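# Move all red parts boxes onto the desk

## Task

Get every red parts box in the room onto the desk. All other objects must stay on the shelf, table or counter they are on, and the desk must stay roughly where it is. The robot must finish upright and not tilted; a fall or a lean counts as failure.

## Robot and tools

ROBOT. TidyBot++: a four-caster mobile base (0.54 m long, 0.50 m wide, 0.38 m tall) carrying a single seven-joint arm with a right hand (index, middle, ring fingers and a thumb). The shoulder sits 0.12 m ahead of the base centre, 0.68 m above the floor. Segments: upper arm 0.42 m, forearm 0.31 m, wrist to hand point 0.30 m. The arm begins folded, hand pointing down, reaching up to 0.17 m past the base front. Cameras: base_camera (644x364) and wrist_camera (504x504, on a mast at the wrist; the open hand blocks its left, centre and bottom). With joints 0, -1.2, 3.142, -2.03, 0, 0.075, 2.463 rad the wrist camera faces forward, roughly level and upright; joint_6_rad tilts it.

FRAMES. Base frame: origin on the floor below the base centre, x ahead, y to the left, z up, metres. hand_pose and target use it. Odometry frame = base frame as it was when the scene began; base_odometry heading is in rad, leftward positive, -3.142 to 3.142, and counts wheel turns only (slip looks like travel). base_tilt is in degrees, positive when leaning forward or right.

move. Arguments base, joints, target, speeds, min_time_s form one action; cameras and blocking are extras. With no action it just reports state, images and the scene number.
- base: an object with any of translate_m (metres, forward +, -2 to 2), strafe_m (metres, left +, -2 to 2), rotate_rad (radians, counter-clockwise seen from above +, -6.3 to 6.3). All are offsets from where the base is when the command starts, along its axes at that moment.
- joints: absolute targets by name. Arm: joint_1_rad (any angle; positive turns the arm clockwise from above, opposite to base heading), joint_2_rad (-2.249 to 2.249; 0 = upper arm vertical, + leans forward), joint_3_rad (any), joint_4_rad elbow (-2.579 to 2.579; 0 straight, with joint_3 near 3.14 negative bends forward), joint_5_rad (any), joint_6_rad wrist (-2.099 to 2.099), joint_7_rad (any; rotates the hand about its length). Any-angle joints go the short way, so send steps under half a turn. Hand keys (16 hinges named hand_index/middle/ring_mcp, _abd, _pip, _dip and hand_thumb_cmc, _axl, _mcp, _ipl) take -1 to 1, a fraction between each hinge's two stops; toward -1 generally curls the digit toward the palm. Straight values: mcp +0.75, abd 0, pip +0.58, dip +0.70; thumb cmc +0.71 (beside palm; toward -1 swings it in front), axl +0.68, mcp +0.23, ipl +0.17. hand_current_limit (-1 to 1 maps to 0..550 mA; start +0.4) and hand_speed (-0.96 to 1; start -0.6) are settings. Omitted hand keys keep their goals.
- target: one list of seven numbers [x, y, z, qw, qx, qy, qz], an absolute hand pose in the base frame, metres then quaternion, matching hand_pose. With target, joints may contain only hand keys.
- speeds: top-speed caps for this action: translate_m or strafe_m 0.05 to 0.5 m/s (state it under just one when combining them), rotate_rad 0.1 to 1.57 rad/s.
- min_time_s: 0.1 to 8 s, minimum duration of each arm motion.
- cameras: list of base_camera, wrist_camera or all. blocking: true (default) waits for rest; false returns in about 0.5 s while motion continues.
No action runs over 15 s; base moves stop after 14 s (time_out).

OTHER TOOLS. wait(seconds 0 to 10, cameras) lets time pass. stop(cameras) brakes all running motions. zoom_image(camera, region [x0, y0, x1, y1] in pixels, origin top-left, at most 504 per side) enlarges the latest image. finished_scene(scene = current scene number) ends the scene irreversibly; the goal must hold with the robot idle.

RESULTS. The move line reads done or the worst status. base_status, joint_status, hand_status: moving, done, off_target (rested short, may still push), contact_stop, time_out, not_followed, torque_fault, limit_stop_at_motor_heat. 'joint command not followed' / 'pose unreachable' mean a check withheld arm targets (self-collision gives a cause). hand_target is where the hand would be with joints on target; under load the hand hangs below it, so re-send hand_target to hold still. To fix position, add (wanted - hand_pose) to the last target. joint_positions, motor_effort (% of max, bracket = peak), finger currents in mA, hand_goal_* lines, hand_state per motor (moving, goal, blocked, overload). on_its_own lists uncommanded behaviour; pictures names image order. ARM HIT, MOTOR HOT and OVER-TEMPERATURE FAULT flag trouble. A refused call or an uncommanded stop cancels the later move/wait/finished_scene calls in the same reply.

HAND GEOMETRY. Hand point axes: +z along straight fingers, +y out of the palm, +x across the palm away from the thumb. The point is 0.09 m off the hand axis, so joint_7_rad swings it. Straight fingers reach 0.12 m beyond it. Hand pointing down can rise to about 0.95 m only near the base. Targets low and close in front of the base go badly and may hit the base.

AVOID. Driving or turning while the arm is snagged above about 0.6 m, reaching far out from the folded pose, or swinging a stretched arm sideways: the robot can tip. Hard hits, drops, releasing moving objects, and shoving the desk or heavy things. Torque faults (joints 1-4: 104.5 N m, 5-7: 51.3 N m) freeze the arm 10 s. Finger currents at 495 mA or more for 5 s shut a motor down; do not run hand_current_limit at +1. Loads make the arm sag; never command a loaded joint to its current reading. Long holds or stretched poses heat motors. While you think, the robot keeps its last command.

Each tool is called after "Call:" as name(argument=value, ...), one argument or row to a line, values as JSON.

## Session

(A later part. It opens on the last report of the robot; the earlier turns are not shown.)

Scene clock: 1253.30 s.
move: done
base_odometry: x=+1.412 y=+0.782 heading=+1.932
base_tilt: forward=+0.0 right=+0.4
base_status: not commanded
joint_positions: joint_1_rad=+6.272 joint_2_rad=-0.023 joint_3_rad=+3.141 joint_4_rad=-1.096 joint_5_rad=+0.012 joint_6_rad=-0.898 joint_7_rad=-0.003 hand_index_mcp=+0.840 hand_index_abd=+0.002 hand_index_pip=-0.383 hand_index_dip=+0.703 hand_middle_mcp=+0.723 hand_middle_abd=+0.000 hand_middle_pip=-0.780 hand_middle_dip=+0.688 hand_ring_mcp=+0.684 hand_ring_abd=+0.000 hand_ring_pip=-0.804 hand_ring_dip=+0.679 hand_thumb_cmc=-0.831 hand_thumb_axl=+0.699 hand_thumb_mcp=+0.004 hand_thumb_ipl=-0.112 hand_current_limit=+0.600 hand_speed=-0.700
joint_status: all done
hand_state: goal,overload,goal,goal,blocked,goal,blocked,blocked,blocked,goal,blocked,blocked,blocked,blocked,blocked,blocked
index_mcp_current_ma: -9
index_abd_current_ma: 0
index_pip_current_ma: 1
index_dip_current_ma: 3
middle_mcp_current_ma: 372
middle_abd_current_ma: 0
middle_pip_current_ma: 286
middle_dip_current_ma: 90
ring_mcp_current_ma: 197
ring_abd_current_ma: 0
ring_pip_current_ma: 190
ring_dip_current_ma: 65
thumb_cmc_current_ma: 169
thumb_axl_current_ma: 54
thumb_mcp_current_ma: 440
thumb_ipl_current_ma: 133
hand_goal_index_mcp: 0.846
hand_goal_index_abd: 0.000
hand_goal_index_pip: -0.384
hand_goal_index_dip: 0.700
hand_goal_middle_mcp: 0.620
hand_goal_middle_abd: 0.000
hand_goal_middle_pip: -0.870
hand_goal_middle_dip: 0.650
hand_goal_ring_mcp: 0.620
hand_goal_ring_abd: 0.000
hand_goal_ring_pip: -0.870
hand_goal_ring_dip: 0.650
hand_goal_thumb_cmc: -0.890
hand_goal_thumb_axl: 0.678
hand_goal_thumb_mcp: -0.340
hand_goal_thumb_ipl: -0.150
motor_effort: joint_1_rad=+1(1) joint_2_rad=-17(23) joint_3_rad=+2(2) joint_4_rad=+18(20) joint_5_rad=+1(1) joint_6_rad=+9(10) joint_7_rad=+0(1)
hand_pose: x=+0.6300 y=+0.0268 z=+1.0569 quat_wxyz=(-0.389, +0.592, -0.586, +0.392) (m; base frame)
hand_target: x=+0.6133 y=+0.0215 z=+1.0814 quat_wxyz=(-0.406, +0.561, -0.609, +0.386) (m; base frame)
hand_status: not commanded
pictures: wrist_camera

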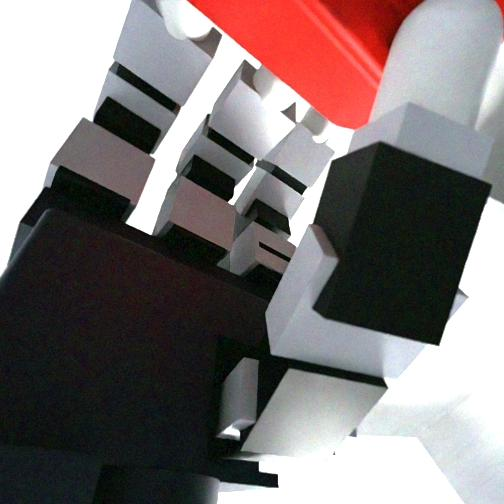

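Call:
move(
  base={"strafe_m": 1.407, "translate_m": -0.08},
  speeds={"strafe_m": 0.4},
  cameras=["base_camera"],
)

Call:
move(
  base={"translate_m": 0.425},
  speeds={"translate_m": 0.3},
  cameras=["all"],
)

Scene clock: 1263.27 s.
move: done
base_odometry: x=+0.124 y=+0.209 heading=+1.933
base_tilt: forward=-0.1 right=+0.4
base_status: done
joint_positions: joint_1_rad=+6.280 joint_2_rad=-0.023 joint_3_rad=+3.141 joint_4_rad=-1.096 joint_5_rad=+0.012 joint_6_rad=-0.900 joint_7_rad=-0.003 hand_index_mcp=+0.840 hand_index_abd=+0.002 hand_index_pip=-0.383 hand_index_dip=+0.703 hand_middle_mcp=+0.723 hand_middle_abd=+0.000 hand_middle_pip=-0.780 hand_middle_dip=+0.688 hand_ring_mcp=+0.683 hand_ring_abd=+0.000 hand_ring_pip=-0.804 hand_ring_dip=+0.679 hand_thumb_cmc=-0.830 hand_thumb_axl=+0.699 hand_thumb_mcp=+0.004 hand_thumb_ipl=-0.112 hand_current_limit=+0.600 hand_speed=-0.700
joint_status: not commanded
hand_state: goal,overload,goal,goal,blocked,goal,blocked,blocked,blocked,goal,blocked,blocked,blocked,blocked,blocked,blocked
index_mcp_current_ma: -9
index_abd_current_ma: 0
index_pip_current_ma: 1
index_dip_current_ma: 3
middle_mcp_current_ma: 372
middle_abd_current_ma: 0
middle_pip_current_ma: 286
middle_dip_current_ma: 90
ring_mcp_current_ma: 195
ring_abd_current_ma: 0
ring_pip_current_ma: 188
ring_dip_current_ma: 65
thumb_cmc_current_ma: 172
thumb_axl_current_ma: 55
thumb_mcp_current_ma: 440
thumb_ipl_current_ma: 133
hand_goal_index_mcp: 0.846
hand_goal_index_abd: 0.000
hand_goal_index_pip: -0.384
hand_goal_index_dip: 0.700
hand_goal_middle_mcp: 0.620
hand_goal_middle_abd: 0.000
hand_goal_middle_pip: -0.870
hand_goal_middle_dip: 0.650
hand_goal_ring_mcp: 0.620
hand_goal_ring_abd: 0.000
hand_goal_ring_pip: -0.870
hand_goal_ring_dip: 0.650
hand_goal_thumb_cmc: -0.890
hand_goal_thumb_axl: 0.678
hand_goal_thumb_mcp: -0.340
hand_goal_thumb_ipl: -0.150
motor_effort: joint_1_rad=+0(2) joint_2_rad=-16(18) joint_3_rad=+1(4) joint_4_rad=+18(18) joint_5_rad=+1(1) joint_6_rad=+9(10) joint_7_rad=+0(1)
hand_pose: x=+0.6297 y=+0.0230 z=+1.0566 quat_wxyz=(-0.387, +0.590, -0.589, +0.393) (m; base frame)
hand_target: x=+0.6133 y=+0.0215 z=+1.0814 quat_wxyz=(-0.406, +0.561, -0.609, +0.386) (m; base frame)
hand_status: not commanded
pictures: base_camera

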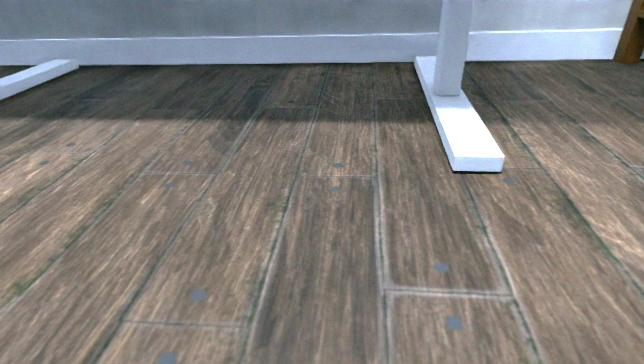

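Scene clock: 1265.53 s.
move: done
base_odometry: x=-0.026 y=+0.607 heading=+1.933
base_tilt: forward=+0.0 right=+0.4
base_status: done
joint_positions: joint_1_rad=+6.280 joint_2_rad=-0.032 joint_3_rad=+3.141 joint_4_rad=-1.095 joint_5_rad=+0.012 joint_6_rad=-0.901 joint_7_rad=-0.003 hand_index_mcp=+0.840 hand_index_abd=+0.002 hand_index_pip=-0.383 hand_index_dip=+0.703 hand_middle_mcp=+0.723 hand_middle_abd=+0.000 hand_middle_pip=-0.781 hand_middle_dip=+0.688 hand_ring_mcp=+0.683 hand_ring_abd=+0.000 hand_ring_pip=-0.805 hand_ring_dip=+0.679 hand_thumb_cmc=-0.830 hand_thumb_axl=+0.700 hand_thumb_mcp=+0.004 hand_thumb_ipl=-0.112 hand_current_limit=+0.600 hand_speed=-0.700
joint_status: not commanded
hand_state: goal,overload,goal,goal,blocked,goal,blocked,blocked,blocked,goal,blocked,blocked,blocked,blocked,blocked,blocked
index_mcp_current_ma: -9
index_abd_current_ma: 0
index_pip_current_ma: 1
index_dip_current_ma: 3
middle_mcp_current_ma: 372
middle_abd_current_ma: 0
middle_pip_current_ma: 284
middle_dip_current_ma: 90
ring_mcp_current_ma: 192
ring_abd_current_ma: 0
ring_pip_current_ma: 187
ring_dip_current_ma: 65
thumb_cmc_current_ma: 174
thumb_axl_current_ma: 56
thumb_mcp_current_ma: 440
thumb_ipl_current_ma: 133
hand_goal_index_mcp: 0.846
hand_goal_index_abd: 0.000
hand_goal_index_pip: -0.384
hand_goal_index_dip: 0.700
hand_goal_middle_mcp: 0.620
hand_goal_middle_abd: 0.000
hand_goal_middle_pip: -0.870
hand_goal_middle_dip: 0.650
hand_goal_ring_mcp: 0.620
hand_goal_ring_abd: 0.000
hand_goal_ring_pip: -0.870
hand_goal_ring_dip: 0.650
hand_goal_thumb_cmc: -0.890
hand_goal_thumb_axl: 0.678
hand_goal_thumb_mcp: -0.340
hand_goal_thumb_ipl: -0.150
motor_effort: joint_1_rad=+1(1) joint_2_rad=-16(19) joint_3_rad=+2(3) joint_4_rad=+17(18) joint_5_rad=+1(1) joint_6_rad=+9(10) joint_7_rad=+0(1)
hand_pose: x=+0.6262 y=+0.0230 z=+1.0608 quat_wxyz=(-0.390, +0.589, -0.587, +0.395) (m; base frame)
hand_target: x=+0.6133 y=+0.0215 z=+1.0814 quat_wxyz=(-0.406, +0.561, -0.609, +0.386) (m; base frame)
hand_status: not commanded
pictures: base_camera, wrist_camera

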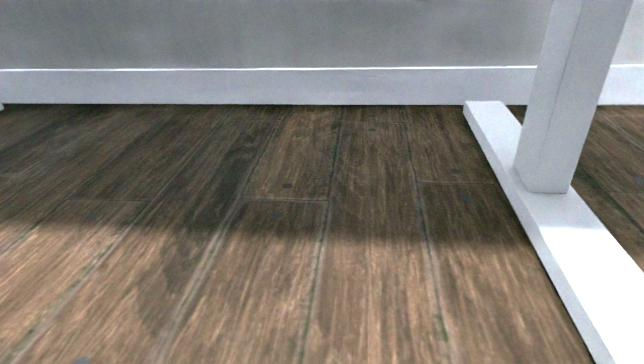

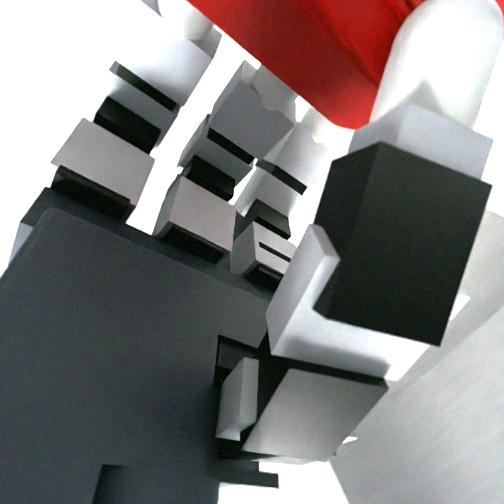

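Call:
move(
  joints={"joint_2_rad": -0.06, "joint_4_rad": -1.465, "joint_6_rad": -0.56},
  min_time_s=3,
  cameras=[],
)

Call:
move(
  joints={"joint_2_rad": -0.06, "joint_4_rad": -1.585, "joint_6_rad": -0.44},
  min_time_s=2,
  cameras=["wrist_camera"],
)

Call:
move(
  joints={"joint_2_rad": -0.06, "joint_4_rad": -1.61, "joint_6_rad": -0.415},
  min_time_s=1.5,
  cameras=[],
)

Scene clock: 1280.13 s.
move: done
base_odometry: x=-0.026 y=+0.607 heading=+1.933
base_tilt: forward=+0.0 right=+0.4
base_status: not commanded
joint_positions: joint_1_rad=+6.280 joint_2_rad=-0.032 joint_3_rad=+3.141 joint_4_rad=-1.433 joint_5_rad=+0.012 joint_6_rad=-0.615 joint_7_rad=-0.003 hand_index_mcp=+0.840 hand_index_abd=+0.002 hand_index_pip=-0.383 hand_index_dip=+0.703 hand_middle_mcp=+0.723 hand_middle_abd=+0.000 hand_middle_pip=-0.781 hand_middle_dip=+0.688 hand_ring_mcp=+0.683 hand_ring_abd=+0.000 hand_ring_pip=-0.805 hand_ring_dip=+0.679 hand_thumb_cmc=-0.830 hand_thumb_axl=+0.700 hand_thumb_mcp=+0.004 hand_thumb_ipl=-0.112 hand_current_limit=+0.600 hand_speed=-0.700
joint_status: all done
hand_state: goal,overload,goal,goal,blocked,goal,blocked,blocked,blocked,goal,blocked,blocked,blocked,blocked,blocked,blocked
index_mcp_current_ma: -9
index_abd_current_ma: 0
index_pip_current_ma: 1
index_dip_current_ma: 3
middle_mcp_current_ma: 372
middle_abd_current_ma: 0
middle_pip_current_ma: 284
middle_dip_current_ma: 90
ring_mcp_current_ma: 192
ring_abd_current_ma: 0
ring_pip_current_ma: 187
ring_dip_current_ma: 65
thumb_cmc_current_ma: 174
thumb_axl_current_ma: 56
thumb_mcp_current_ma: 440
thumb_ipl_current_ma: 133
hand_goal_index_mcp: 0.846
hand_goal_index_abd: 0.000
hand_goal_index_pip: -0.384
hand_goal_index_dip: 0.700
hand_goal_middle_mcp: 0.620
hand_goal_middle_abd: 0.000
hand_goal_middle_pip: -0.870
hand_goal_middle_dip: 0.650
hand_goal_ring_mcp: 0.620
hand_goal_ring_abd: 0.000
hand_goal_ring_pip: -0.870
hand_goal_ring_dip: 0.650
hand_goal_thumb_cmc: -0.890
hand_goal_thumb_axl: 0.678
hand_goal_thumb_mcp: -0.340
hand_goal_thumb_ipl: -0.150
motor_effort: joint_1_rad=+1(1) joint_2_rad=-17(18) joint_3_rad=+2(2) joint_4_rad=+19(20) joint_5_rad=+1(1) joint_6_rad=+9(10) joint_7_rad=+0(1)
hand_pose: x=+0.6509 y=+0.0236 z=+0.9487 quat_wxyz=(-0.375, +0.600, -0.596, +0.380) (m; base frame)
hand_target: x=+0.6506 y=+0.0209 z=+0.9610 quat_wxyz=(-0.402, +0.564, -0.612, +0.383) (m; base frame)
hand_status: not commanded
pictures: none
No camera images: "cameras" was empty.

Scene clock: 1282.43 s.
move: done
base_odometry: x=-0.026 y=+0.607 heading=+1.933
base_tilt: forward=-0.1 right=+0.4
base_status: not commanded
joint_positions: joint_1_rad=+6.280 joint_2_rad=-0.032 joint_3_rad=+3.141 joint_4_rad=-1.551 joint_5_rad=+0.012 joint_6_rad=-0.495 joint_7_rad=-0.003 hand_index_mcp=+0.840 hand_index_abd=+0.002 hand_index_pip=-0.383 hand_index_dip=+0.703 hand_middle_mcp=+0.723 hand_middle_abd=+0.000 hand_middle_pip=-0.781 hand_middle_dip=+0.688 hand_ring_mcp=+0.683 hand_ring_abd=+0.000 hand_ring_pip=-0.805 hand_ring_dip=+0.679 hand_thumb_cmc=-0.830 hand_thumb_axl=+0.700 hand_thumb_mcp=+0.004 hand_thumb_ipl=-0.112 hand_current_limit=+0.600 hand_speed=-0.700
joint_status: all done
hand_state: goal,overload,goal,goal,blocked,goal,blocked,blocked,blocked,goal,blocked,blocked,blocked,blocked,blocked,blocked
index_mcp_current_ma: -9
index_abd_current_ma: 0
index_pip_current_ma: 1
index_dip_current_ma: 3
middle_mcp_current_ma: 372
middle_abd_current_ma: 0
middle_pip_current_ma: 284
middle_dip_current_ma: 90
ring_mcp_current_ma: 192
ring_abd_current_ma: 0
ring_pip_current_ma: 187
ring_dip_current_ma: 65
thumb_cmc_current_ma: 174
thumb_axl_current_ma: 56
thumb_mcp_current_ma: 440
thumb_ipl_current_ma: 133
hand_goal_index_mcp: 0.846
hand_goal_index_abd: 0.000
hand_goal_index_pip: -0.384
hand_goal_index_dip: 0.700
hand_goal_middle_mcp: 0.620
hand_goal_middle_abd: 0.000
hand_goal_middle_pip: -0.870
hand_goal_middle_dip: 0.650
hand_goal_ring_mcp: 0.620
hand_goal_ring_abd: 0.000
hand_goal_ring_pip: -0.870
hand_goal_ring_dip: 0.650
hand_goal_thumb_cmc: -0.890
hand_goal_thumb_axl: 0.678
hand_goal_thumb_mcp: -0.340
hand_goal_thumb_ipl: -0.150
motor_effort: joint_1_rad=+0(1) joint_2_rad=-17(19) joint_3_rad=+2(2) joint_4_rad=+19(20) joint_5_rad=+1(1) joint_6_rad=+8(9) joint_7_rad=+0(1)
hand_pose: x=+0.6554 y=+0.0239 z=+0.9124 quat_wxyz=(-0.376, +0.600, -0.595, +0.380) (m; base frame)
hand_target: x=+0.6546 y=+0.0208 z=+0.9235 quat_wxyz=(-0.402, +0.564, -0.612, +0.383) (m; base frame)
hand_status: not commanded
pictures: wrist_camera

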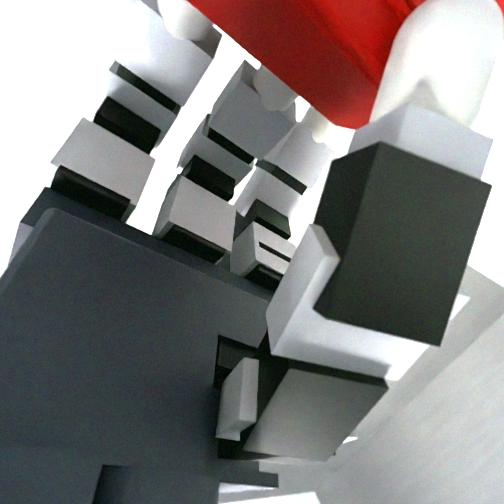

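Scene clock: 1284.23 s.
move: done
base_odometry: x=-0.026 y=+0.607 heading=+1.933
base_tilt: forward=+0.0 right=+0.4
base_status: not commanded
joint_positions: joint_1_rad=+6.280 joint_2_rad=-0.032 joint_3_rad=+3.141 joint_4_rad=-1.575 joint_5_rad=+0.012 joint_6_rad=-0.469 joint_7_rad=-0.003 hand_index_mcp=+0.840 hand_index_abd=+0.002 hand_index_pip=-0.383 hand_index_dip=+0.703 hand_middle_mcp=+0.723 hand_middle_abd=+0.000 hand_middle_pip=-0.781 hand_middle_dip=+0.688 hand_ring_mcp=+0.683 hand_ring_abd=+0.000 hand_ring_pip=-0.805 hand_ring_dip=+0.679 hand_thumb_cmc=-0.830 hand_thumb_axl=+0.700 hand_thumb_mcp=+0.004 hand_thumb_ipl=-0.112 hand_current_limit=+0.600 hand_speed=-0.700
joint_status: all done
hand_state: goal,overload,goal,goal,blocked,goal,blocked,blocked,blocked,goal,blocked,blocked,blocked,blocked,blocked,blocked
index_mcp_current_ma: -9
index_abd_current_ma: 0
index_pip_current_ma: 1
index_dip_current_ma: 3
middle_mcp_current_ma: 372
middle_abd_current_ma: 0
middle_pip_current_ma: 284
middle_dip_current_ma: 90
ring_mcp_current_ma: 192
ring_abd_current_ma: 0
ring_pip_current_ma: 187
ring_dip_current_ma: 65
thumb_cmc_current_ma: 174
thumb_axl_current_ma: 56
thumb_mcp_current_ma: 440
thumb_ipl_current_ma: 133
hand_goal_index_mcp: 0.846
hand_goal_index_abd: 0.000
hand_goal_index_pip: -0.384
hand_goal_index_dip: 0.700
hand_goal_middle_mcp: 0.620
hand_goal_middle_abd: 0.000
hand_goal_middle_pip: -0.870
hand_goal_middle_dip: 0.650
hand_goal_ring_mcp: 0.620
hand_goal_ring_abd: 0.000
hand_goal_ring_pip: -0.870
hand_goal_ring_dip: 0.650
hand_goal_thumb_cmc: -0.890
hand_goal_thumb_axl: 0.678
hand_goal_thumb_mcp: -0.340
hand_goal_thumb_ipl: -0.150
motor_effort: joint_1_rad=+1(1) joint_2_rad=-17(18) joint_3_rad=+1(2) joint_4_rad=+19(20) joint_5_rad=+0(1) joint_6_rad=+9(10) joint_7_rad=+0(1)
hand_pose: x=+0.6560 y=+0.0240 z=+0.9052 quat_wxyz=(-0.376, +0.600, -0.595, +0.381) (m; base frame)
hand_target: x=+0.6548 y=+0.0208 z=+0.9156 quat_wxyz=(-0.402, +0.564, -0.612, +0.383) (m; base frame)
hand_status: not commanded
pictures: none
No camera images: "cameras" was empty.

Call:
move(
  joints={"joint_2_rad": -0.06, "joint_4_rad": -1.622, "joint_6_rad": -0.403},
  min_time_s=1.5,
  cameras=[],
)

Call:
move(
  joints={"joint_2_rad": -0.06, "joint_4_rad": -1.634, "joint_6_rad": -0.391},
  min_time_s=1.5,
  cameras=["wrist_camera"],
)

Scene clock: 1291.03 s.
move: done
base_odometry: x=-0.026 y=+0.607 heading=+1.933
base_tilt: forward=-0.1 right=+0.5
base_status: not commanded
joint_positions: joint_1_rad=+6.280 joint_2_rad=-0.032 joint_3_rad=+3.141 joint_4_rad=-1.586 joint_5_rad=+0.012 joint_6_rad=-0.457 joint_7_rad=-0.003 hand_index_mcp=+0.840 hand_index_abd=+0.002 hand_index_pip=-0.383 hand_index_dip=+0.703 hand_middle_mcp=+0.723 hand_middle_abd=+0.000 hand_middle_pip=-0.781 hand_middle_dip=+0.688 hand_ring_mcp=+0.683 hand_ring_abd=+0.000 hand_ring_pip=-0.805 hand_ring_dip=+0.679 hand_thumb_cmc=-0.830 hand_thumb_axl=+0.700 hand_thumb_mcp=+0.004 hand_thumb_ipl=-0.112 hand_current_limit=+0.600 hand_speed=-0.700
joint_status: all done
hand_state: goal,overload,goal,goal,blocked,goal,blocked,blocked,blocked,goal,blocked,blocked,blocked,blocked,blocked,blocked
index_mcp_current_ma: -9
index_abd_current_ma: 0
index_pip_current_ma: 1
index_dip_current_ma: 3
middle_mcp_current_ma: 372
middle_abd_current_ma: 0
middle_pip_current_ma: 284
middle_dip_current_ma: 90
ring_mcp_current_ma: 192
ring_abd_current_ma: 0
ring_pip_current_ma: 187
ring_dip_current_ma: 65
thumb_cmc_current_ma: 174
thumb_axl_current_ma: 56
thumb_mcp_current_ma: 440
thumb_ipl_current_ma: 133
hand_goal_index_mcp: 0.846
hand_goal_index_abd: 0.000
hand_goal_index_pip: -0.384
hand_goal_index_dip: 0.700
hand_goal_middle_mcp: 0.620
hand_goal_middle_abd: 0.000
hand_goal_middle_pip: -0.870
hand_goal_middle_dip: 0.650
hand_goal_ring_mcp: 0.620
hand_goal_ring_abd: 0.000
hand_goal_ring_pip: -0.870
hand_goal_ring_dip: 0.650
hand_goal_thumb_cmc: -0.890
hand_goal_thumb_axl: 0.678
hand_goal_thumb_mcp: -0.340
hand_goal_thumb_ipl: -0.150
motor_effort: joint_1_rad=+0(1) joint_2_rad=-16(19) joint_3_rad=+2(2) joint_4_rad=+19(20) joint_5_rad=+0(1) joint_6_rad=+9(10) joint_7_rad=+0(1)
hand_pose: x=+0.6563 y=+0.0241 z=+0.9018 quat_wxyz=(-0.376, +0.600, -0.595, +0.381) (m; base frame)
hand_target: x=+0.6549 y=+0.0208 z=+0.9119 quat_wxyz=(-0.402, +0.564, -0.612, +0.383) (m; base frame)
hand_status: not commanded
pictures: none
No camera images: "cameras" was empty.

Scene clock: 1292.80 s.
move: done
base_odometry: x=-0.026 y=+0.607 heading=+1.933
base_tilt: forward=+0.0 right=+0.4
base_status: not commanded
joint_positions: joint_1_rad=+6.280 joint_2_rad=-0.032 joint_3_rad=+3.141 joint_4_rad=-1.594 joint_5_rad=+0.012 joint_6_rad=-0.441 joint_7_rad=-0.003 hand_index_mcp=+0.840 hand_index_abd=+0.002 hand_index_pip=-0.383 hand_index_dip=+0.703 hand_middle_mcp=+0.723 hand_middle_abd=+0.000 hand_middle_pip=-0.783 hand_middle_dip=+0.688 hand_ring_mcp=+0.683 hand_ring_abd=+0.000 hand_ring_pip=-0.805 hand_ring_dip=+0.679 hand_thumb_cmc=-0.830 hand_thumb_axl=+0.700 hand_thumb_mcp=+0.004 hand_thumb_ipl=-0.112 hand_current_limit=+0.600 hand_speed=-0.700
joint_status: all done
hand_state: goal,overload,goal,goal,blocked,goal,blocked,blocked,blocked,goal,blocked,blocked,blocked,blocked,blocked,blocked
index_mcp_current_ma: -9
index_abd_current_ma: 0
index_pip_current_ma: 1
index_dip_current_ma: 3
middle_mcp_current_ma: 372
middle_abd_current_ma: 0
middle_pip_current_ma: 276
middle_dip_current_ma: 90
ring_mcp_current_ma: 192
ring_abd_current_ma: 0
ring_pip_current_ma: 187
ring_dip_current_ma: 65
thumb_cmc_current_ma: 174
thumb_axl_current_ma: 56
thumb_mcp_current_ma: 440
thumb_ipl_current_ma: 133
hand_goal_index_mcp: 0.846
hand_goal_index_abd: 0.000
hand_goal_index_pip: -0.384
hand_goal_index_dip: 0.700
hand_goal_middle_mcp: 0.620
hand_goal_middle_abd: 0.000
hand_goal_middle_pip: -0.870
hand_goal_middle_dip: 0.650
hand_goal_ring_mcp: 0.620
hand_goal_ring_abd: 0.000
hand_goal_ring_pip: -0.870
hand_goal_ring_dip: 0.650
hand_goal_thumb_cmc: -0.890
hand_goal_thumb_axl: 0.678
hand_goal_thumb_mcp: -0.340
hand_goal_thumb_ipl: -0.150
motor_effort: joint_1_rad=+0(1) joint_2_rad=-17(18) joint_3_rad=+2(2) joint_4_rad=+18(20) joint_5_rad=+1(1) joint_6_rad=+7(10) joint_7_rad=+0(1)
hand_pose: x=+0.6580 y=+0.0241 z=+0.9015 quat_wxyz=(-0.379, +0.598, -0.593, +0.383) (m; base frame)
hand_target: x=+0.6549 y=+0.0208 z=+0.9081 quat_wxyz=(-0.402, +0.564, -0.612, +0.383) (m; base frame)
hand_status: not commanded
pictures: wrist_camera

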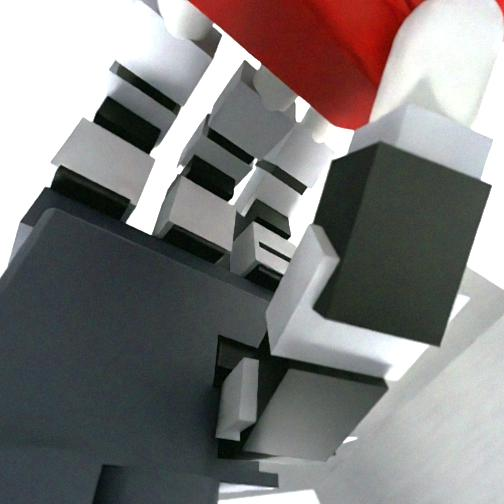

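Call:
move(
  joints={"hand_speed": -0.8, "hand_thumb_mcp": 0.04, "hand_thumb_ipl": -0.12, "hand_middle_mcp": 0.72, "hand_ring_mcp": 0.70, "hand_middle_pip": -0.76, "hand_ring_pip": -0.79, "hand_middle_dip": 0.7, "hand_ring_dip": 0.7},
  cameras=[],
)

Call:
move(
  joints={"hand_thumb_mcp": 0.40, "hand_thumb_ipl": -0.30, "hand_middle_mcp": 0.84, "hand_ring_mcp": 0.84, "hand_middle_pip": -0.38, "hand_ring_pip": -0.38},
  cameras=["wrist_camera"],
)

Call:
move(
  joints={"joint_2_rad": -0.06, "joint_4_rad": -1.45, "joint_6_rad": -0.6},
  min_time_s=1.5,
  cameras=["wrist_camera"],
)

Call:
move(
  joints={"joint_2_rad": -0.06, "joint_4_rad": -1.0, "joint_6_rad": -1.0, "hand_speed": 0.2, "hand_current_limit": 0.4},
  min_time_s=1.5,
  cameras=[],
)

Call:
move(
  base={"translate_m": -0.6},
  cameras=[],
)

Call:
move(
  joints={"joint_2_rad": -0.9, "joint_4_rad": -1.75, "joint_6_rad": -0.4, "joint_7_rad": 1.25},
  cameras=[],
)

Call:
move(
  joints={"joint_1_rad": -0.35, "joint_7_rad": 2.5, "joint_6_rad": -0.35, "hand_index_mcp": 1.0, "hand_middle_mcp": 1.0, "hand_ring_mcp": 1.0, "hand_index_pip": 1.0, "hand_middle_pip": 1.0, "hand_ring_pip": 1.0, "hand_index_dip": 1.0, "hand_middle_dip": 1.0, "hand_ring_dip": 1.0, "hand_thumb_cmc": 1.0, "hand_thumb_mcp": 0.9, "hand_thumb_ipl": 0.168},
  cameras=["wrist_camera", "base_camera"],
)

Scene clock: 1305.57 s.
move: done
base_odometry: x=-0.026 y=+0.607 heading=+1.933
base_tilt: forward=+0.0 right=+0.4
base_status: not commanded
joint_positions: joint_1_rad=+6.280 joint_2_rad=-0.032 joint_3_rad=+3.141 joint_4_rad=-1.597 joint_5_rad=+0.012 joint_6_rad=-0.441 joint_7_rad=-0.003 hand_index_mcp=+0.840 hand_index_abd=+0.002 hand_index_pip=-0.383 hand_index_dip=+0.703 hand_middle_mcp=+0.717 hand_middle_abd=+0.000 hand_middle_pip=-0.758 hand_middle_dip=+0.704 hand_ring_mcp=+0.697 hand_ring_abd=+0.000 hand_ring_pip=-0.784 hand_ring_dip=+0.703 hand_thumb_cmc=-0.881 hand_thumb_axl=+0.681 hand_thumb_mcp=+0.038 hand_thumb_ipl=-0.117 hand_current_limit=+0.600 hand_speed=-0.800
joint_status: all done
hand_state: goal,overload,goal,goal,goal,goal,goal,goal,goal,goal,goal,goal,goal,goal,goal,goal
index_mcp_current_ma: -9
index_abd_current_ma: 0
index_pip_current_ma: 1
index_dip_current_ma: 3
middle_mcp_current_ma: -3
middle_abd_current_ma: 0
middle_pip_current_ma: 2
middle_dip_current_ma: 5
ring_mcp_current_ma: -4
ring_abd_current_ma: 0
ring_pip_current_ma: 7
ring_dip_current_ma: 3
thumb_cmc_current_ma: 14
thumb_axl_current_ma: 4
thumb_mcp_current_ma: -3
thumb_ipl_current_ma: 4
hand_goal_index_mcp: 0.846
hand_goal_index_abd: 0.000
hand_goal_index_pip: -0.384
hand_goal_index_dip: 0.700
hand_goal_middle_mcp: 0.720
hand_goal_middle_abd: 0.000
hand_goal_middle_pip: -0.760
hand_goal_middle_dip: 0.700
hand_goal_ring_mcp: 0.700
hand_goal_ring_abd: 0.000
hand_goal_ring_pip: -0.790
hand_goal_ring_dip: 0.700
hand_goal_thumb_cmc: -0.890
hand_goal_thumb_axl: 0.678
hand_goal_thumb_mcp: 0.040
hand_goal_thumb_ipl: -0.120
motor_effort: joint_1_rad=+0(1) joint_2_rad=-17(18) joint_3_rad=+2(2) joint_4_rad=+19(19) joint_5_rad=+0(1) joint_6_rad=+9(9) joint_7_rad=+0(0)
hand_pose: x=+0.6574 y=+0.0241 z=+0.8996 quat_wxyz=(-0.378, +0.599, -0.593, +0.383) (m; base frame)
hand_target: x=+0.6549 y=+0.0208 z=+0.9081 quat_wxyz=(-0.402, +0.564, -0.612, +0.383) (m; base frame)
hand_status: not commanded
pictures: none
No camera images: "cameras" was empty.

Scene clock: 1306.67 s.
move: done
base_odometry: x=-0.026 y=+0.607 heading=+1.933
base_tilt: forward=-0.1 right=+0.4
base_status: not commanded
joint_positions: joint_1_rad=+6.280 joint_2_rad=-0.032 joint_3_rad=+3.141 joint_4_rad=-1.597 joint_5_rad=+0.012 joint_6_rad=-0.440 joint_7_rad=-0.003 hand_index_mcp=+0.840 hand_index_abd=+0.002 hand_index_pip=-0.383 hand_index_dip=+0.703 hand_middle_mcp=+0.821 hand_middle_abd=+0.000 hand_middle_pip=-0.383 hand_middle_dip=+0.703 hand_ring_mcp=+0.822 hand_ring_abd=+0.000 hand_ring_pip=-0.384 hand_ring_dip=+0.702 hand_thumb_cmc=-0.881 hand_thumb_axl=+0.680 hand_thumb_mcp=+0.394 hand_thumb_ipl=-0.298 hand_current_limit=+0.600 hand_speed=-0.800
joint_status: all done
hand_state: goal,overload,goal,goal,goal,goal,goal,goal,goal,goal,goal,goal,goal,goal,goal,goal
index_mcp_current_ma: -9
index_abd_current_ma: 0
index_pip_current_ma: 1
index_dip_current_ma: 3
middle_mcp_current_ma: -39
middle_abd_current_ma: 0
middle_pip_current_ma: -4
middle_dip_current_ma: 3
ring_mcp_current_ma: -36
ring_abd_current_ma: 0
ring_pip_current_ma: -4
ring_dip_current_ma: 2
thumb_cmc_current_ma: 14
thumb_axl_current_ma: 2
thumb_mcp_current_ma: -10
thumb_ipl_current_ma: 3
hand_goal_index_mcp: 0.846
hand_goal_index_abd: 0.000
hand_goal_index_pip: -0.384
hand_goal_index_dip: 0.700
hand_goal_middle_mcp: 0.840
hand_goal_middle_abd: 0.000
hand_goal_middle_pip: -0.380
hand_goal_middle_dip: 0.700
hand_goal_ring_mcp: 0.840
hand_goal_ring_abd: 0.000
hand_goal_ring_pip: -0.380
hand_goal_ring_dip: 0.700
hand_goal_thumb_cmc: -0.890
hand_goal_thumb_axl: 0.678
hand_goal_thumb_mcp: 0.400
hand_goal_thumb_ipl: -0.300
motor_effort: joint_1_rad=+1(1) joint_2_rad=-16(17) joint_3_rad=+2(2) joint_4_rad=+19(19) joint_5_rad=+0(1) joint_6_rad=+8(9) joint_7_rad=+0(1)
hand_pose: x=+0.6574 y=+0.0241 z=+0.8997 quat_wxyz=(-0.378, +0.599, -0.593, +0.383) (m; base frame)
hand_target: x=+0.6549 y=+0.0208 z=+0.9081 quat_wxyz=(-0.402, +0.564, -0.612, +0.383) (m; base frame)
hand_status: not commanded
pictures: wrist_camera

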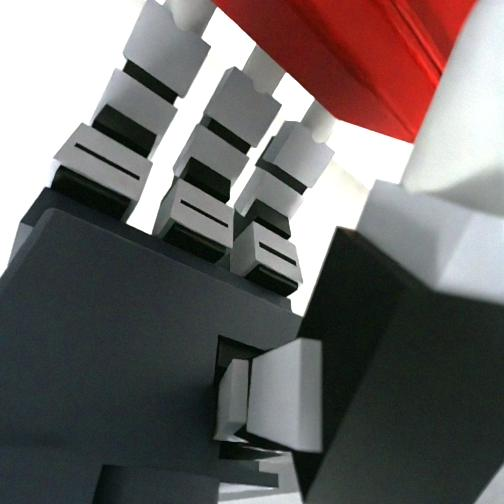

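Scene clock: 1308.47 s.
move: done
base_odometry: x=-0.026 y=+0.607 heading=+1.933
base_tilt: forward=+0.0 right=+0.4
base_status: not commanded
joint_positions: joint_1_rad=+6.280 joint_2_rad=-0.032 joint_3_rad=+3.141 joint_4_rad=-1.496 joint_5_rad=+0.012 joint_6_rad=-0.547 joint_7_rad=-0.003 hand_index_mcp=+0.840 hand_index_abd=+0.002 hand_index_pip=-0.383 hand_index_dip=+0.703 hand_middle_mcp=+0.821 hand_middle_abd=+0.000 hand_middle_pip=-0.383 hand_middle_dip=+0.703 hand_ring_mcp=+0.822 hand_ring_abd=+0.000 hand_ring_pip=-0.384 hand_ring_dip=+0.702 hand_thumb_cmc=-0.881 hand_thumb_axl=+0.680 hand_thumb_mcp=+0.394 hand_thumb_ipl=-0.298 hand_current_limit=+0.600 hand_speed=-0.800
joint_status: all done
hand_state: goal,overload,goal,goal,goal,goal,goal,goal,goal,goal,goal,goal,goal,goal,goal,goal
index_mcp_current_ma: -9
index_abd_current_ma: 0
index_pip_current_ma: 1
index_dip_current_ma: 3
middle_mcp_current_ma: -39
middle_abd_current_ma: 0
middle_pip_current_ma: -4
middle_dip_current_ma: 3
ring_mcp_current_ma: -36
ring_abd_current_ma: 0
ring_pip_current_ma: -4
ring_dip_current_ma: 2
thumb_cmc_current_ma: 14
thumb_axl_current_ma: 2
thumb_mcp_current_ma: -10
thumb_ipl_current_ma: 3
hand_goal_index_mcp: 0.846
hand_goal_index_abd: 0.000
hand_goal_index_pip: -0.384
hand_goal_index_dip: 0.700
hand_goal_middle_mcp: 0.840
hand_goal_middle_abd: 0.000
hand_goal_middle_pip: -0.380
hand_goal_middle_dip: 0.700
hand_goal_ring_mcp: 0.840
hand_goal_ring_abd: 0.000
hand_goal_ring_pip: -0.380
hand_goal_ring_dip: 0.700
hand_goal_thumb_cmc: -0.890
hand_goal_thumb_axl: 0.678
hand_goal_thumb_mcp: 0.400
hand_goal_thumb_ipl: -0.300
motor_effort: joint_1_rad=+1(1) joint_2_rad=-16(18) joint_3_rad=+2(2) joint_4_rad=+19(20) joint_5_rad=+0(1) joint_6_rad=+8(9) joint_7_rad=+0(1)
hand_pose: x=+0.6546 y=+0.0238 z=+0.9304 quat_wxyz=(-0.376, +0.599, -0.595, +0.381) (m; base frame)
hand_target: x=+0.6449 y=+0.0210 z=+0.9595 quat_wxyz=(-0.394, +0.568, -0.617, +0.375) (m; base frame)
hand_status: not commanded
pictures: wrist_camera

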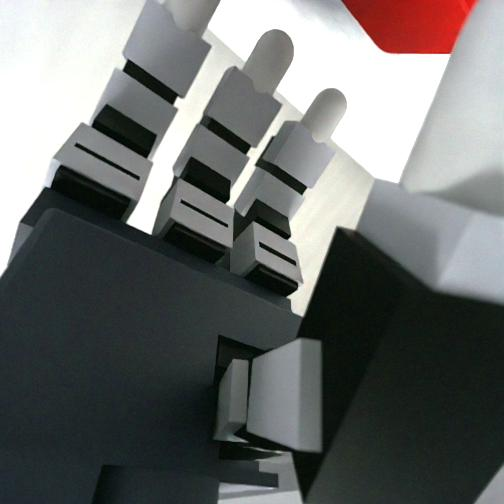

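Scene clock: 1310.53 s.
move: done
base_odometry: x=-0.026 y=+0.607 heading=+1.933
base_tilt: forward=-0.1 right=+0.5
base_status: not commanded
joint_positions: joint_1_rad=+6.280 joint_2_rad=-0.037 joint_3_rad=+3.141 joint_4_rad=-1.043 joint_5_rad=+0.012 joint_6_rad=-0.946 joint_7_rad=-0.003 hand_index_mcp=+0.840 hand_index_abd=+0.002 hand_index_pip=-0.383 hand_index_dip=+0.703 hand_middle_mcp=+0.821 hand_middle_abd=+0.000 hand_middle_pip=-0.383 hand_middle_dip=+0.703 hand_ring_mcp=+0.822 hand_ring_abd=+0.000 hand_ring_pip=-0.384 hand_ring_dip=+0.702 hand_thumb_cmc=-0.881 hand_thumb_axl=+0.680 hand_thumb_mcp=+0.395 hand_thumb_ipl=-0.298 hand_current_limit=+0.400 hand_speed=+0.200
joint_status: all done
hand_state: goal,overload,goal,goal,goal,goal,goal,goal,goal,goal,goal,goal,goal,goal,goal,goal
index_mcp_current_ma: -9
index_abd_current_ma: 0
index_pip_current_ma: 1
index_dip_current_ma: 3
middle_mcp_current_ma: -39
middle_abd_current_ma: 0
middle_pip_current_ma: -4
middle_dip_current_ma: 3
ring_mcp_current_ma: -36
ring_abd_current_ma: 0
ring_pip_current_ma: -4
ring_dip_current_ma: 2
thumb_cmc_current_ma: 14
thumb_axl_current_ma: 2
thumb_mcp_current_ma: -9
thumb_ipl_current_ma: 3
hand_goal_index_mcp: 0.846
hand_goal_index_abd: 0.000
hand_goal_index_pip: -0.384
hand_goal_index_dip: 0.700
hand_goal_middle_mcp: 0.840
hand_goal_middle_abd: 0.000
hand_goal_middle_pip: -0.380
hand_goal_middle_dip: 0.700
hand_goal_ring_mcp: 0.840
hand_goal_ring_abd: 0.000
hand_goal_ring_pip: -0.380
hand_goal_ring_dip: 0.700
hand_goal_thumb_cmc: -0.890
hand_goal_thumb_axl: 0.678
hand_goal_thumb_mcp: 0.400
hand_goal_thumb_ipl: -0.300
motor_effort: joint_1_rad=+0(1) joint_2_rad=-15(19) joint_3_rad=+1(2) joint_4_rad=+17(20) joint_5_rad=+0(2) joint_6_rad=+8(10) joint_7_rad=+0(1)
hand_pose: x=+0.6174 y=+0.0229 z=+1.0792 quat_wxyz=(-0.393, +0.586, -0.585, +0.399) (m; base frame)
hand_target: x=+0.5991 y=+0.0217 z=+1.1007 quat_wxyz=(-0.410, +0.559, -0.607, +0.390) (m; base frame)
hand_status: not commanded
pictures: none
No camera images: "cameras" was empty.

Scene clock: 1313.20 s.
move: done
base_odometry: x=+0.186 y=+0.045 heading=+1.934
base_tilt: forward=+0.0 right=+0.5
base_status: done
joint_positions: joint_1_rad=+6.281 joint_2_rad=-0.057 joint_3_rad=+3.141 joint_4_rad=-1.039 joint_5_rad=+0.012 joint_6_rad=-0.951 joint_7_rad=-0.003 hand_index_mcp=+0.840 hand_index_abd=+0.002 hand_index_pip=-0.383 hand_index_dip=+0.703 hand_middle_mcp=+0.821 hand_middle_abd=+0.000 hand_middle_pip=-0.383 hand_middle_dip=+0.703 hand_ring_mcp=+0.822 hand_ring_abd=+0.000 hand_ring_pip=-0.384 hand_ring_dip=+0.702 hand_thumb_cmc=-0.883 hand_thumb_axl=+0.680 hand_thumb_mcp=+0.395 hand_thumb_ipl=-0.298 hand_current_limit=+0.400 hand_speed=+0.200
joint_status: not commanded
hand_state: goal,overload,goal,goal,goal,goal,goal,goal,goal,goal,goal,goal,goal,goal,goal,goal
index_mcp_current_ma: -9
index_abd_current_ma: 0
index_pip_current_ma: 1
index_dip_current_ma: 3
middle_mcp_current_ma: -39
middle_abd_current_ma: 0
middle_pip_current_ma: -3
middle_dip_current_ma: 3
ring_mcp_current_ma: -36
ring_abd_current_ma: 0
ring_pip_current_ma: -4
ring_dip_current_ma: 2
thumb_cmc_current_ma: 10
thumb_axl_current_ma: 2
thumb_mcp_current_ma: -8
thumb_ipl_current_ma: 3
hand_goal_index_mcp: 0.846
hand_goal_index_abd: 0.000
hand_goal_index_pip: -0.384
hand_goal_index_dip: 0.700
hand_goal_middle_mcp: 0.840
hand_goal_middle_abd: 0.000
hand_goal_middle_pip: -0.380
hand_goal_middle_dip: 0.700
hand_goal_ring_mcp: 0.840
hand_goal_ring_abd: 0.000
hand_goal_ring_pip: -0.380
hand_goal_ring_dip: 0.700
hand_goal_thumb_cmc: -0.890
hand_goal_thumb_axl: 0.678
hand_goal_thumb_mcp: 0.400
hand_goal_thumb_ipl: -0.300
motor_effort: joint_1_rad=+0(2) joint_2_rad=-14(19) joint_3_rad=+1(3) joint_4_rad=+17(18) joint_5_rad=+0(1) joint_6_rad=+9(10) joint_7_rad=+0(1)
hand_pose: x=+0.6081 y=+0.0224 z=+1.0900 quat_wxyz=(-0.399, +0.582, -0.582, +0.405) (m; base frame)
hand_target: x=+0.5991 y=+0.0217 z=+1.1007 quat_wxyz=(-0.410, +0.559, -0.607, +0.390) (m; base frame)
hand_status: not commanded
pictures: none
No camera images: "cameras" was empty.

Scene clock: 1315.73 s.
move: done
base_odometry: x=+0.186 y=+0.045 heading=+1.934
base_tilt: forward=-0.1 right=+0.4
base_status: not commanded
joint_positions: joint_1_rad=+6.281 joint_2_rad=-0.892 joint_3_rad=+3.141 joint_4_rad=-1.714 joint_5_rad=+0.012 joint_6_rad=-0.453 joint_7_rad=+1.184 hand_index_mcp=+0.840 hand_index_abd=+0.002 hand_index_pip=-0.383 hand_index_dip=+0.703 hand_middle_mcp=+0.830 hand_middle_abd=+0.000 hand_middle_pip=-0.383 hand_middle_dip=+0.703 hand_ring_mcp=+0.830 hand_ring_abd=+0.000 hand_ring_pip=-0.384 hand_ring_dip=+0.702 hand_thumb_cmc=-0.883 hand_thumb_axl=+0.680 hand_thumb_mcp=+0.399 hand_thumb_ipl=-0.298 hand_current_limit=+0.400 hand_speed=+0.200
joint_status: all done
hand_state: goal,overload,goal,goal,goal,goal,goal,goal,goal,goal,goal,goal,goal,goal,goal,goal
index_mcp_current_ma: -9
index_abd_current_ma: 0
index_pip_current_ma: 1
index_dip_current_ma: 3
middle_mcp_current_ma: -17
middle_abd_current_ma: 0
middle_pip_current_ma: -3
middle_dip_current_ma: 3
ring_mcp_current_ma: -16
ring_abd_current_ma: 0
ring_pip_current_ma: -4
ring_dip_current_ma: 2
thumb_cmc_current_ma: 10
thumb_axl_current_ma: 2
thumb_mcp_current_ma: -1
thumb_ipl_current_ma: 3
hand_goal_index_mcp: 0.846
hand_goal_index_abd: 0.000
hand_goal_index_pip: -0.384
hand_goal_index_dip: 0.700
hand_goal_middle_mcp: 0.840
hand_goal_middle_abd: 0.000
hand_goal_middle_pip: -0.380
hand_goal_middle_dip: 0.700
hand_goal_ring_mcp: 0.840
hand_goal_ring_abd: 0.000
hand_goal_ring_pip: -0.380
hand_goal_ring_dip: 0.700
hand_goal_thumb_cmc: -0.890
hand_goal_thumb_axl: 0.678
hand_goal_thumb_mcp: 0.400
hand_goal_thumb_ipl: -0.300
motor_effort: joint_1_rad=+0(1) joint_2_rad=+11(17) joint_3_rad=+2(2) joint_4_rad=+15(18) joint_5_rad=+0(1) joint_6_rad=+8(10) joint_7_rad=+1(1)
hand_pose: x=+0.3254 y=-0.0700 z=+1.1977 quat_wxyz=(-0.150, +0.585, -0.112, +0.790) (m; base frame)
hand_target: x=+0.3257 y=-0.0757 z=+1.2000 quat_wxyz=(-0.123, +0.577, -0.098, +0.802) (m; base frame)
hand_status: not commanded
pictures: none
No camera images: "cameras" was empty.

Scene clock: 1317.83 s.
move: done
base_odometry: x=+0.186 y=+0.045 heading=+1.934
base_tilt: forward=-0.1 right=+0.4
base_status: not commanded
joint_positions: joint_1_rad=+5.960 joint_2_rad=-0.892 joint_3_rad=+3.141 joint_4_rad=-1.715 joint_5_rad=+0.012 joint_6_rad=-0.402 joint_7_rad=+2.434 hand_index_mcp=+1.000 hand_index_abd=+0.054 hand_index_pip=+0.999 hand_index_dip=+0.997 hand_middle_mcp=+1.000 hand_middle_abd=+0.001 hand_middle_pip=+0.999 hand_middle_dip=+0.997 hand_ring_mcp=+1.000 hand_ring_abd=+0.001 hand_ring_pip=+0.999 hand_ring_dip=+0.998 hand_thumb_cmc=+1.000 hand_thumb_axl=+0.677 hand_thumb_mcp=+0.894 hand_thumb_ipl=+0.165 hand_current_limit=+0.400 hand_speed=+0.200
joint_status: all done
hand_state: goal,overload,goal,goal,goal,goal,goal,goal,goal,goal,goal,goal,goal,goal,goal,goal
index_mcp_current_ma: 0
index_abd_current_ma: 0
index_pip_current_ma: -1
index_dip_current_ma: -3
middle_mcp_current_ma: 0
middle_abd_current_ma: 0
middle_pip_current_ma: -1
middle_dip_current_ma: -3
ring_mcp_current_ma: 0
ring_abd_current_ma: 0
ring_pip_current_ma: -1
ring_dip_current_ma: -2
thumb_cmc_current_ma: 0
thumb_axl_current_ma: -1
thumb_mcp_current_ma: -12
thumb_ipl_current_ma: -5
hand_goal_index_mcp: 1.000
hand_goal_index_abd: 0.000
hand_goal_index_pip: 1.000
hand_goal_index_dip: 1.000
hand_goal_middle_mcp: 1.000
hand_goal_middle_abd: 0.000
hand_goal_middle_pip: 1.000
hand_goal_middle_dip: 1.000
hand_goal_ring_mcp: 1.000
hand_goal_ring_abd: 0.000
hand_goal_ring_pip: 1.000
hand_goal_ring_dip: 1.000
hand_goal_thumb_cmc: 1.000
hand_goal_thumb_axl: 0.678
hand_goal_thumb_mcp: 0.900
hand_goal_thumb_ipl: 0.168
motor_effort: joint_1_rad=+1(2) joint_2_rad=+11(12) joint_3_rad=+2(3) joint_4_rad=+15(16) joint_5_rad=+0(1) joint_6_rad=+9(10) joint_7_rad=+0(1)
hand_pose: x=+0.3020 y=-0.0140 z=+1.3097 quat_wxyz=(+0.224, +0.476, +0.323, +0.787) (m; base frame)
hand_target: x=+0.2999 y=-0.0063 z=+1.3109 quat_wxyz=(+0.236, +0.453, +0.337, +0.791) (m; base frame)
hand_status: not commanded
pictures: base_camera, wrist_camera

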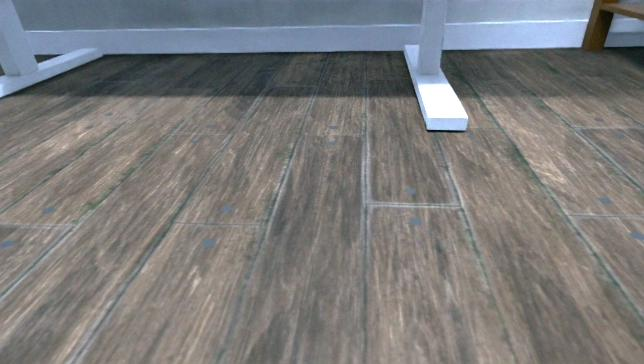

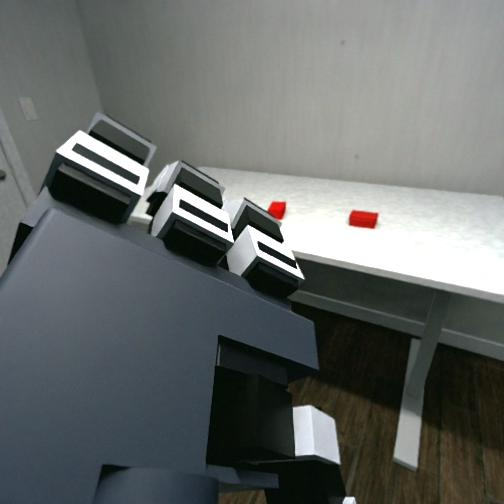

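Call:
move(
  joints={"joint_1_rad": 2.23, "joint_6_rad": -0.5},
  cameras=["wrist_camera"],
)

Call:
move(
  joints={"joint_1_rad": 2.83},
  cameras=["wrist_camera"],
)

Call:
move(
  joints={"joint_1_rad": 3.43},
  cameras=["wrist_camera"],
)

Call:
move(
  joints={"joint_1_rad": 3.83},
  cameras=["wrist_camera"],
)

Scene clock: 1342.23 s.
move: done
base_odometry: x=+0.186 y=+0.045 heading=+1.934
base_tilt: forward=+0.0 right=+0.4
base_status: not commanded
joint_positions: joint_1_rad=+8.486 joint_2_rad=-0.892 joint_3_rad=+3.141 joint_4_rad=-1.715 joint_5_rad=+0.012 joint_6_rad=-0.446 joint_7_rad=+2.436 hand_index_mcp=+1.000 hand_index_abd=+0.054 hand_index_pip=+0.999 hand_index_dip=+0.997 hand_middle_mcp=+1.000 hand_middle_abd=+0.001 hand_middle_pip=+0.999 hand_middle_dip=+0.997 hand_ring_mcp=+1.000 hand_ring_abd=+0.001 hand_ring_pip=+0.999 hand_ring_dip=+0.998 hand_thumb_cmc=+1.000 hand_thumb_axl=+0.677 hand_thumb_mcp=+0.894 hand_thumb_ipl=+0.165 hand_current_limit=+0.400 hand_speed=+0.200
joint_status: all done
hand_state: goal,overload,goal,goal,goal,goal,goal,goal,goal,goal,goal,goal,goal,goal,goal,goal
index_mcp_current_ma: 0
index_abd_current_ma: 0
index_pip_current_ma: -1
index_dip_current_ma: -3
middle_mcp_current_ma: 0
middle_abd_current_ma: 0
middle_pip_current_ma: -1
middle_dip_current_ma: -3
ring_mcp_current_ma: 0
ring_abd_current_ma: 0
ring_pip_current_ma: -1
ring_dip_current_ma: -2
thumb_cmc_current_ma: 0
thumb_axl_current_ma: -1
thumb_mcp_current_ma: -12
thumb_ipl_current_ma: -5
hand_goal_index_mcp: 1.000
hand_goal_index_abd: 0.000
hand_goal_index_pip: 1.000
hand_goal_index_dip: 1.000
hand_goal_middle_mcp: 1.000
hand_goal_middle_abd: 0.000
hand_goal_middle_pip: 1.000
hand_goal_middle_dip: 1.000
hand_goal_ring_mcp: 1.000
hand_goal_ring_abd: 0.000
hand_goal_ring_pip: 1.000
hand_goal_ring_dip: 1.000
hand_goal_thumb_cmc: 1.000
hand_goal_thumb_axl: 0.678
hand_goal_thumb_mcp: 0.900
hand_goal_thumb_ipl: 0.168
motor_effort: joint_1_rad=+1(2) joint_2_rad=+11(13) joint_3_rad=+2(3) joint_4_rad=+16(16) joint_5_rad=+1(1) joint_6_rad=+8(10) joint_7_rad=+0(1)
hand_pose: x=-0.0423 y=-0.0992 z=+1.2980 quat_wxyz=(+0.805, +0.466, -0.366, +0.024) (m; base frame)
hand_target: x=-0.0503 y=-0.1076 z=+1.2700 quat_wxyz=(+0.781, +0.497, -0.379, -0.007) (m; base frame)
hand_status: not commanded
pictures: wrist_camera

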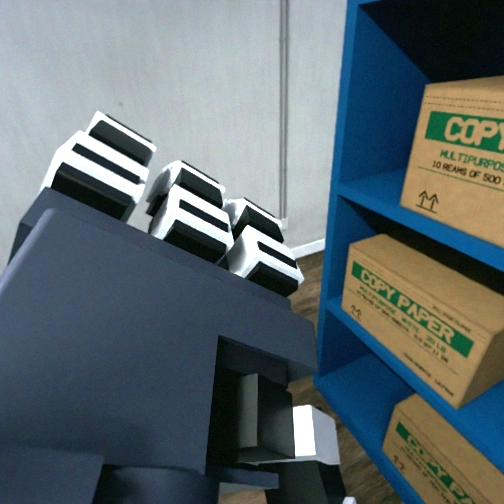

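Scene clock: 1344.07 s.
move: done
base_odometry: x=+0.186 y=+0.045 heading=+1.934
base_tilt: forward=-0.1 right=+0.4
base_status: not commanded
joint_positions: joint_1_rad=+9.086 joint_2_rad=-0.892 joint_3_rad=+3.141 joint_4_rad=-1.715 joint_5_rad=+0.012 joint_6_rad=-0.446 joint_7_rad=+2.436 hand_index_mcp=+1.000 hand_index_abd=+0.054 hand_index_pip=+0.999 hand_index_dip=+0.997 hand_middle_mcp=+1.000 hand_middle_abd=+0.001 hand_middle_pip=+0.999 hand_middle_dip=+0.997 hand_ring_mcp=+1.000 hand_ring_abd=+0.001 hand_ring_pip=+0.999 hand_ring_dip=+0.998 hand_thumb_cmc=+1.000 hand_thumb_axl=+0.677 hand_thumb_mcp=+0.894 hand_thumb_ipl=+0.165 hand_current_limit=+0.400 hand_speed=+0.200
joint_status: all done
hand_state: goal,overload,goal,goal,goal,goal,goal,goal,goal,goal,goal,goal,goal,goal,goal,goal
index_mcp_current_ma: 0
index_abd_current_ma: 0
index_pip_current_ma: -1
index_dip_current_ma: -3
middle_mcp_current_ma: 0
middle_abd_current_ma: 0
middle_pip_current_ma: -1
middle_dip_current_ma: -3
ring_mcp_current_ma: 0
ring_abd_current_ma: 0
ring_pip_current_ma: -1
ring_dip_current_ma: -2
thumb_cmc_current_ma: 0
thumb_axl_current_ma: -1
thumb_mcp_current_ma: -12
thumb_ipl_current_ma: -5
hand_goal_index_mcp: 1.000
hand_goal_index_abd: 0.000
hand_goal_index_pip: 1.000
hand_goal_index_dip: 1.000
hand_goal_middle_mcp: 1.000
hand_goal_middle_abd: 0.000
hand_goal_middle_pip: 1.000
hand_goal_middle_dip: 1.000
hand_goal_ring_mcp: 1.000
hand_goal_ring_abd: 0.000
hand_goal_ring_pip: 1.000
hand_goal_ring_dip: 1.000
hand_goal_thumb_cmc: 1.000
hand_goal_thumb_axl: 0.678
hand_goal_thumb_mcp: 0.900
hand_goal_thumb_ipl: 0.168
motor_effort: joint_1_rad=+1(2) joint_2_rad=+11(13) joint_3_rad=+2(3) joint_4_rad=+16(16) joint_5_rad=+0(1) joint_6_rad=+9(10) joint_7_rad=+0(1)
hand_pose: x=-0.0702 y=+0.0092 z=+1.2979 quat_wxyz=(+0.776, +0.337, -0.488, -0.215) (m; base frame)
hand_target: x=-0.0815 y=+0.0068 z=+1.2700 quat_wxyz=(+0.744, +0.363, -0.509, -0.237) (m; base frame)
hand_status: not commanded
pictures: wrist_camera

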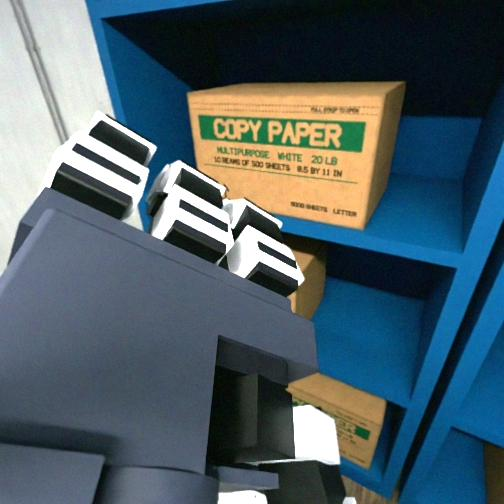

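Scene clock: 1345.90 s.
move: done
base_odometry: x=+0.186 y=+0.045 heading=+1.934
base_tilt: forward=-0.1 right=+0.4
base_status: not commanded
joint_positions: joint_1_rad=+9.686 joint_2_rad=-0.892 joint_3_rad=+3.141 joint_4_rad=-1.715 joint_5_rad=+0.012 joint_6_rad=-0.446 joint_7_rad=+2.436 hand_index_mcp=+1.000 hand_index_abd=+0.054 hand_index_pip=+0.999 hand_index_dip=+0.997 hand_middle_mcp=+1.000 hand_middle_abd=+0.001 hand_middle_pip=+0.999 hand_middle_dip=+0.997 hand_ring_mcp=+1.000 hand_ring_abd=+0.001 hand_ring_pip=+0.999 hand_ring_dip=+0.998 hand_thumb_cmc=+1.000 hand_thumb_axl=+0.677 hand_thumb_mcp=+0.894 hand_thumb_ipl=+0.165 hand_current_limit=+0.400 hand_speed=+0.200
joint_status: all done
hand_state: goal,overload,goal,goal,goal,goal,goal,goal,goal,goal,goal,goal,goal,goal,goal,goal
index_mcp_current_ma: 0
index_abd_current_ma: 0
index_pip_current_ma: -1
index_dip_current_ma: -3
middle_mcp_current_ma: 0
middle_abd_current_ma: 0
middle_pip_current_ma: -1
middle_dip_current_ma: -3
ring_mcp_current_ma: 0
ring_abd_current_ma: 0
ring_pip_current_ma: -1
ring_dip_current_ma: -2
thumb_cmc_current_ma: 0
thumb_axl_current_ma: -1
thumb_mcp_current_ma: -12
thumb_ipl_current_ma: -5
hand_goal_index_mcp: 1.000
hand_goal_index_abd: 0.000
hand_goal_index_pip: 1.000
hand_goal_index_dip: 1.000
hand_goal_middle_mcp: 1.000
hand_goal_middle_abd: 0.000
hand_goal_middle_pip: 1.000
hand_goal_middle_dip: 1.000
hand_goal_ring_mcp: 1.000
hand_goal_ring_abd: 0.000
hand_goal_ring_pip: 1.000
hand_goal_ring_dip: 1.000
hand_goal_thumb_cmc: 1.000
hand_goal_thumb_axl: 0.678
hand_goal_thumb_mcp: 0.900
hand_goal_thumb_ipl: 0.168
motor_effort: joint_1_rad=+0(2) joint_2_rad=+11(12) joint_3_rad=+2(3) joint_4_rad=+15(16) joint_5_rad=+0(1) joint_6_rad=+8(9) joint_7_rad=+0(1)
hand_pose: x=-0.0319 y=+0.1144 z=+1.2979 quat_wxyz=(+0.678, +0.178, -0.565, -0.435) (m; base frame)
hand_target: x=-0.0426 y=+0.1188 z=+1.2700 quat_wxyz=(+0.640, +0.197, -0.593, -0.446) (m; base frame)
hand_status: not commanded
pictures: wrist_camera

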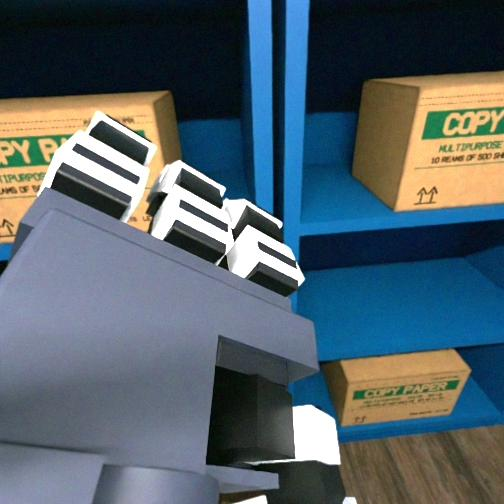

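Scene clock: 1347.47 s.
move: done
base_odometry: x=+0.186 y=+0.045 heading=+1.934
base_tilt: forward=-0.1 right=+0.4
base_status: not commanded
joint_positions: joint_1_rad=+10.087 joint_2_rad=-0.892 joint_3_rad=+3.141 joint_4_rad=-1.715 joint_5_rad=+0.012 joint_6_rad=-0.446 joint_7_rad=+2.436 hand_index_mcp=+1.000 hand_index_abd=+0.054 hand_index_pip=+0.999 hand_index_dip=+0.997 hand_middle_mcp=+1.000 hand_middle_abd=+0.001 hand_middle_pip=+0.999 hand_middle_dip=+0.997 hand_ring_mcp=+1.000 hand_ring_abd=+0.001 hand_ring_pip=+0.999 hand_ring_dip=+0.998 hand_thumb_cmc=+1.000 hand_thumb_axl=+0.677 hand_thumb_mcp=+0.894 hand_thumb_ipl=+0.165 hand_current_limit=+0.400 hand_speed=+0.200
joint_status: all done
hand_state: goal,overload,goal,goal,goal,goal,goal,goal,goal,goal,goal,goal,goal,goal,goal,goal
index_mcp_current_ma: 0
index_abd_current_ma: 0
index_pip_current_ma: -1
index_dip_current_ma: -3
middle_mcp_current_ma: 0
middle_abd_current_ma: 0
middle_pip_current_ma: -1
middle_dip_current_ma: -3
ring_mcp_current_ma: 0
ring_abd_current_ma: 0
ring_pip_current_ma: -1
ring_dip_current_ma: -2
thumb_cmc_current_ma: 0
thumb_axl_current_ma: -1
thumb_mcp_current_ma: -12
thumb_ipl_current_ma: -5
hand_goal_index_mcp: 1.000
hand_goal_index_abd: 0.000
hand_goal_index_pip: 1.000
hand_goal_index_dip: 1.000
hand_goal_middle_mcp: 1.000
hand_goal_middle_abd: 0.000
hand_goal_middle_pip: 1.000
hand_goal_middle_dip: 1.000
hand_goal_ring_mcp: 1.000
hand_goal_ring_abd: 0.000
hand_goal_ring_pip: 1.000
hand_goal_ring_dip: 1.000
hand_goal_thumb_cmc: 1.000
hand_goal_thumb_axl: 0.678
hand_goal_thumb_mcp: 0.900
hand_goal_thumb_ipl: 0.168
motor_effort: joint_1_rad=+1(2) joint_2_rad=+11(13) joint_3_rad=+2(2) joint_4_rad=+15(16) joint_5_rad=+1(1) joint_6_rad=+9(10) joint_7_rad=-1(1)
hand_pose: x=+0.0246 y=+0.1642 z=+1.2979 quat_wxyz=(+0.578, +0.062, -0.590, -0.561) (m; base frame)
hand_target: x=+0.0164 y=+0.1724 z=+1.2700 quat_wxyz=(+0.539, +0.075, -0.620, -0.565) (m; base frame)
hand_status: not commanded
pictures: wrist_camera

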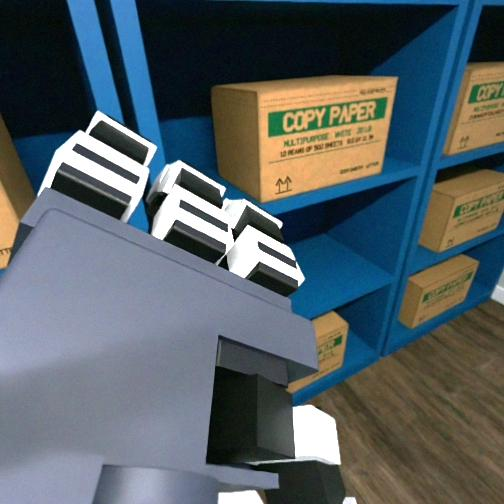

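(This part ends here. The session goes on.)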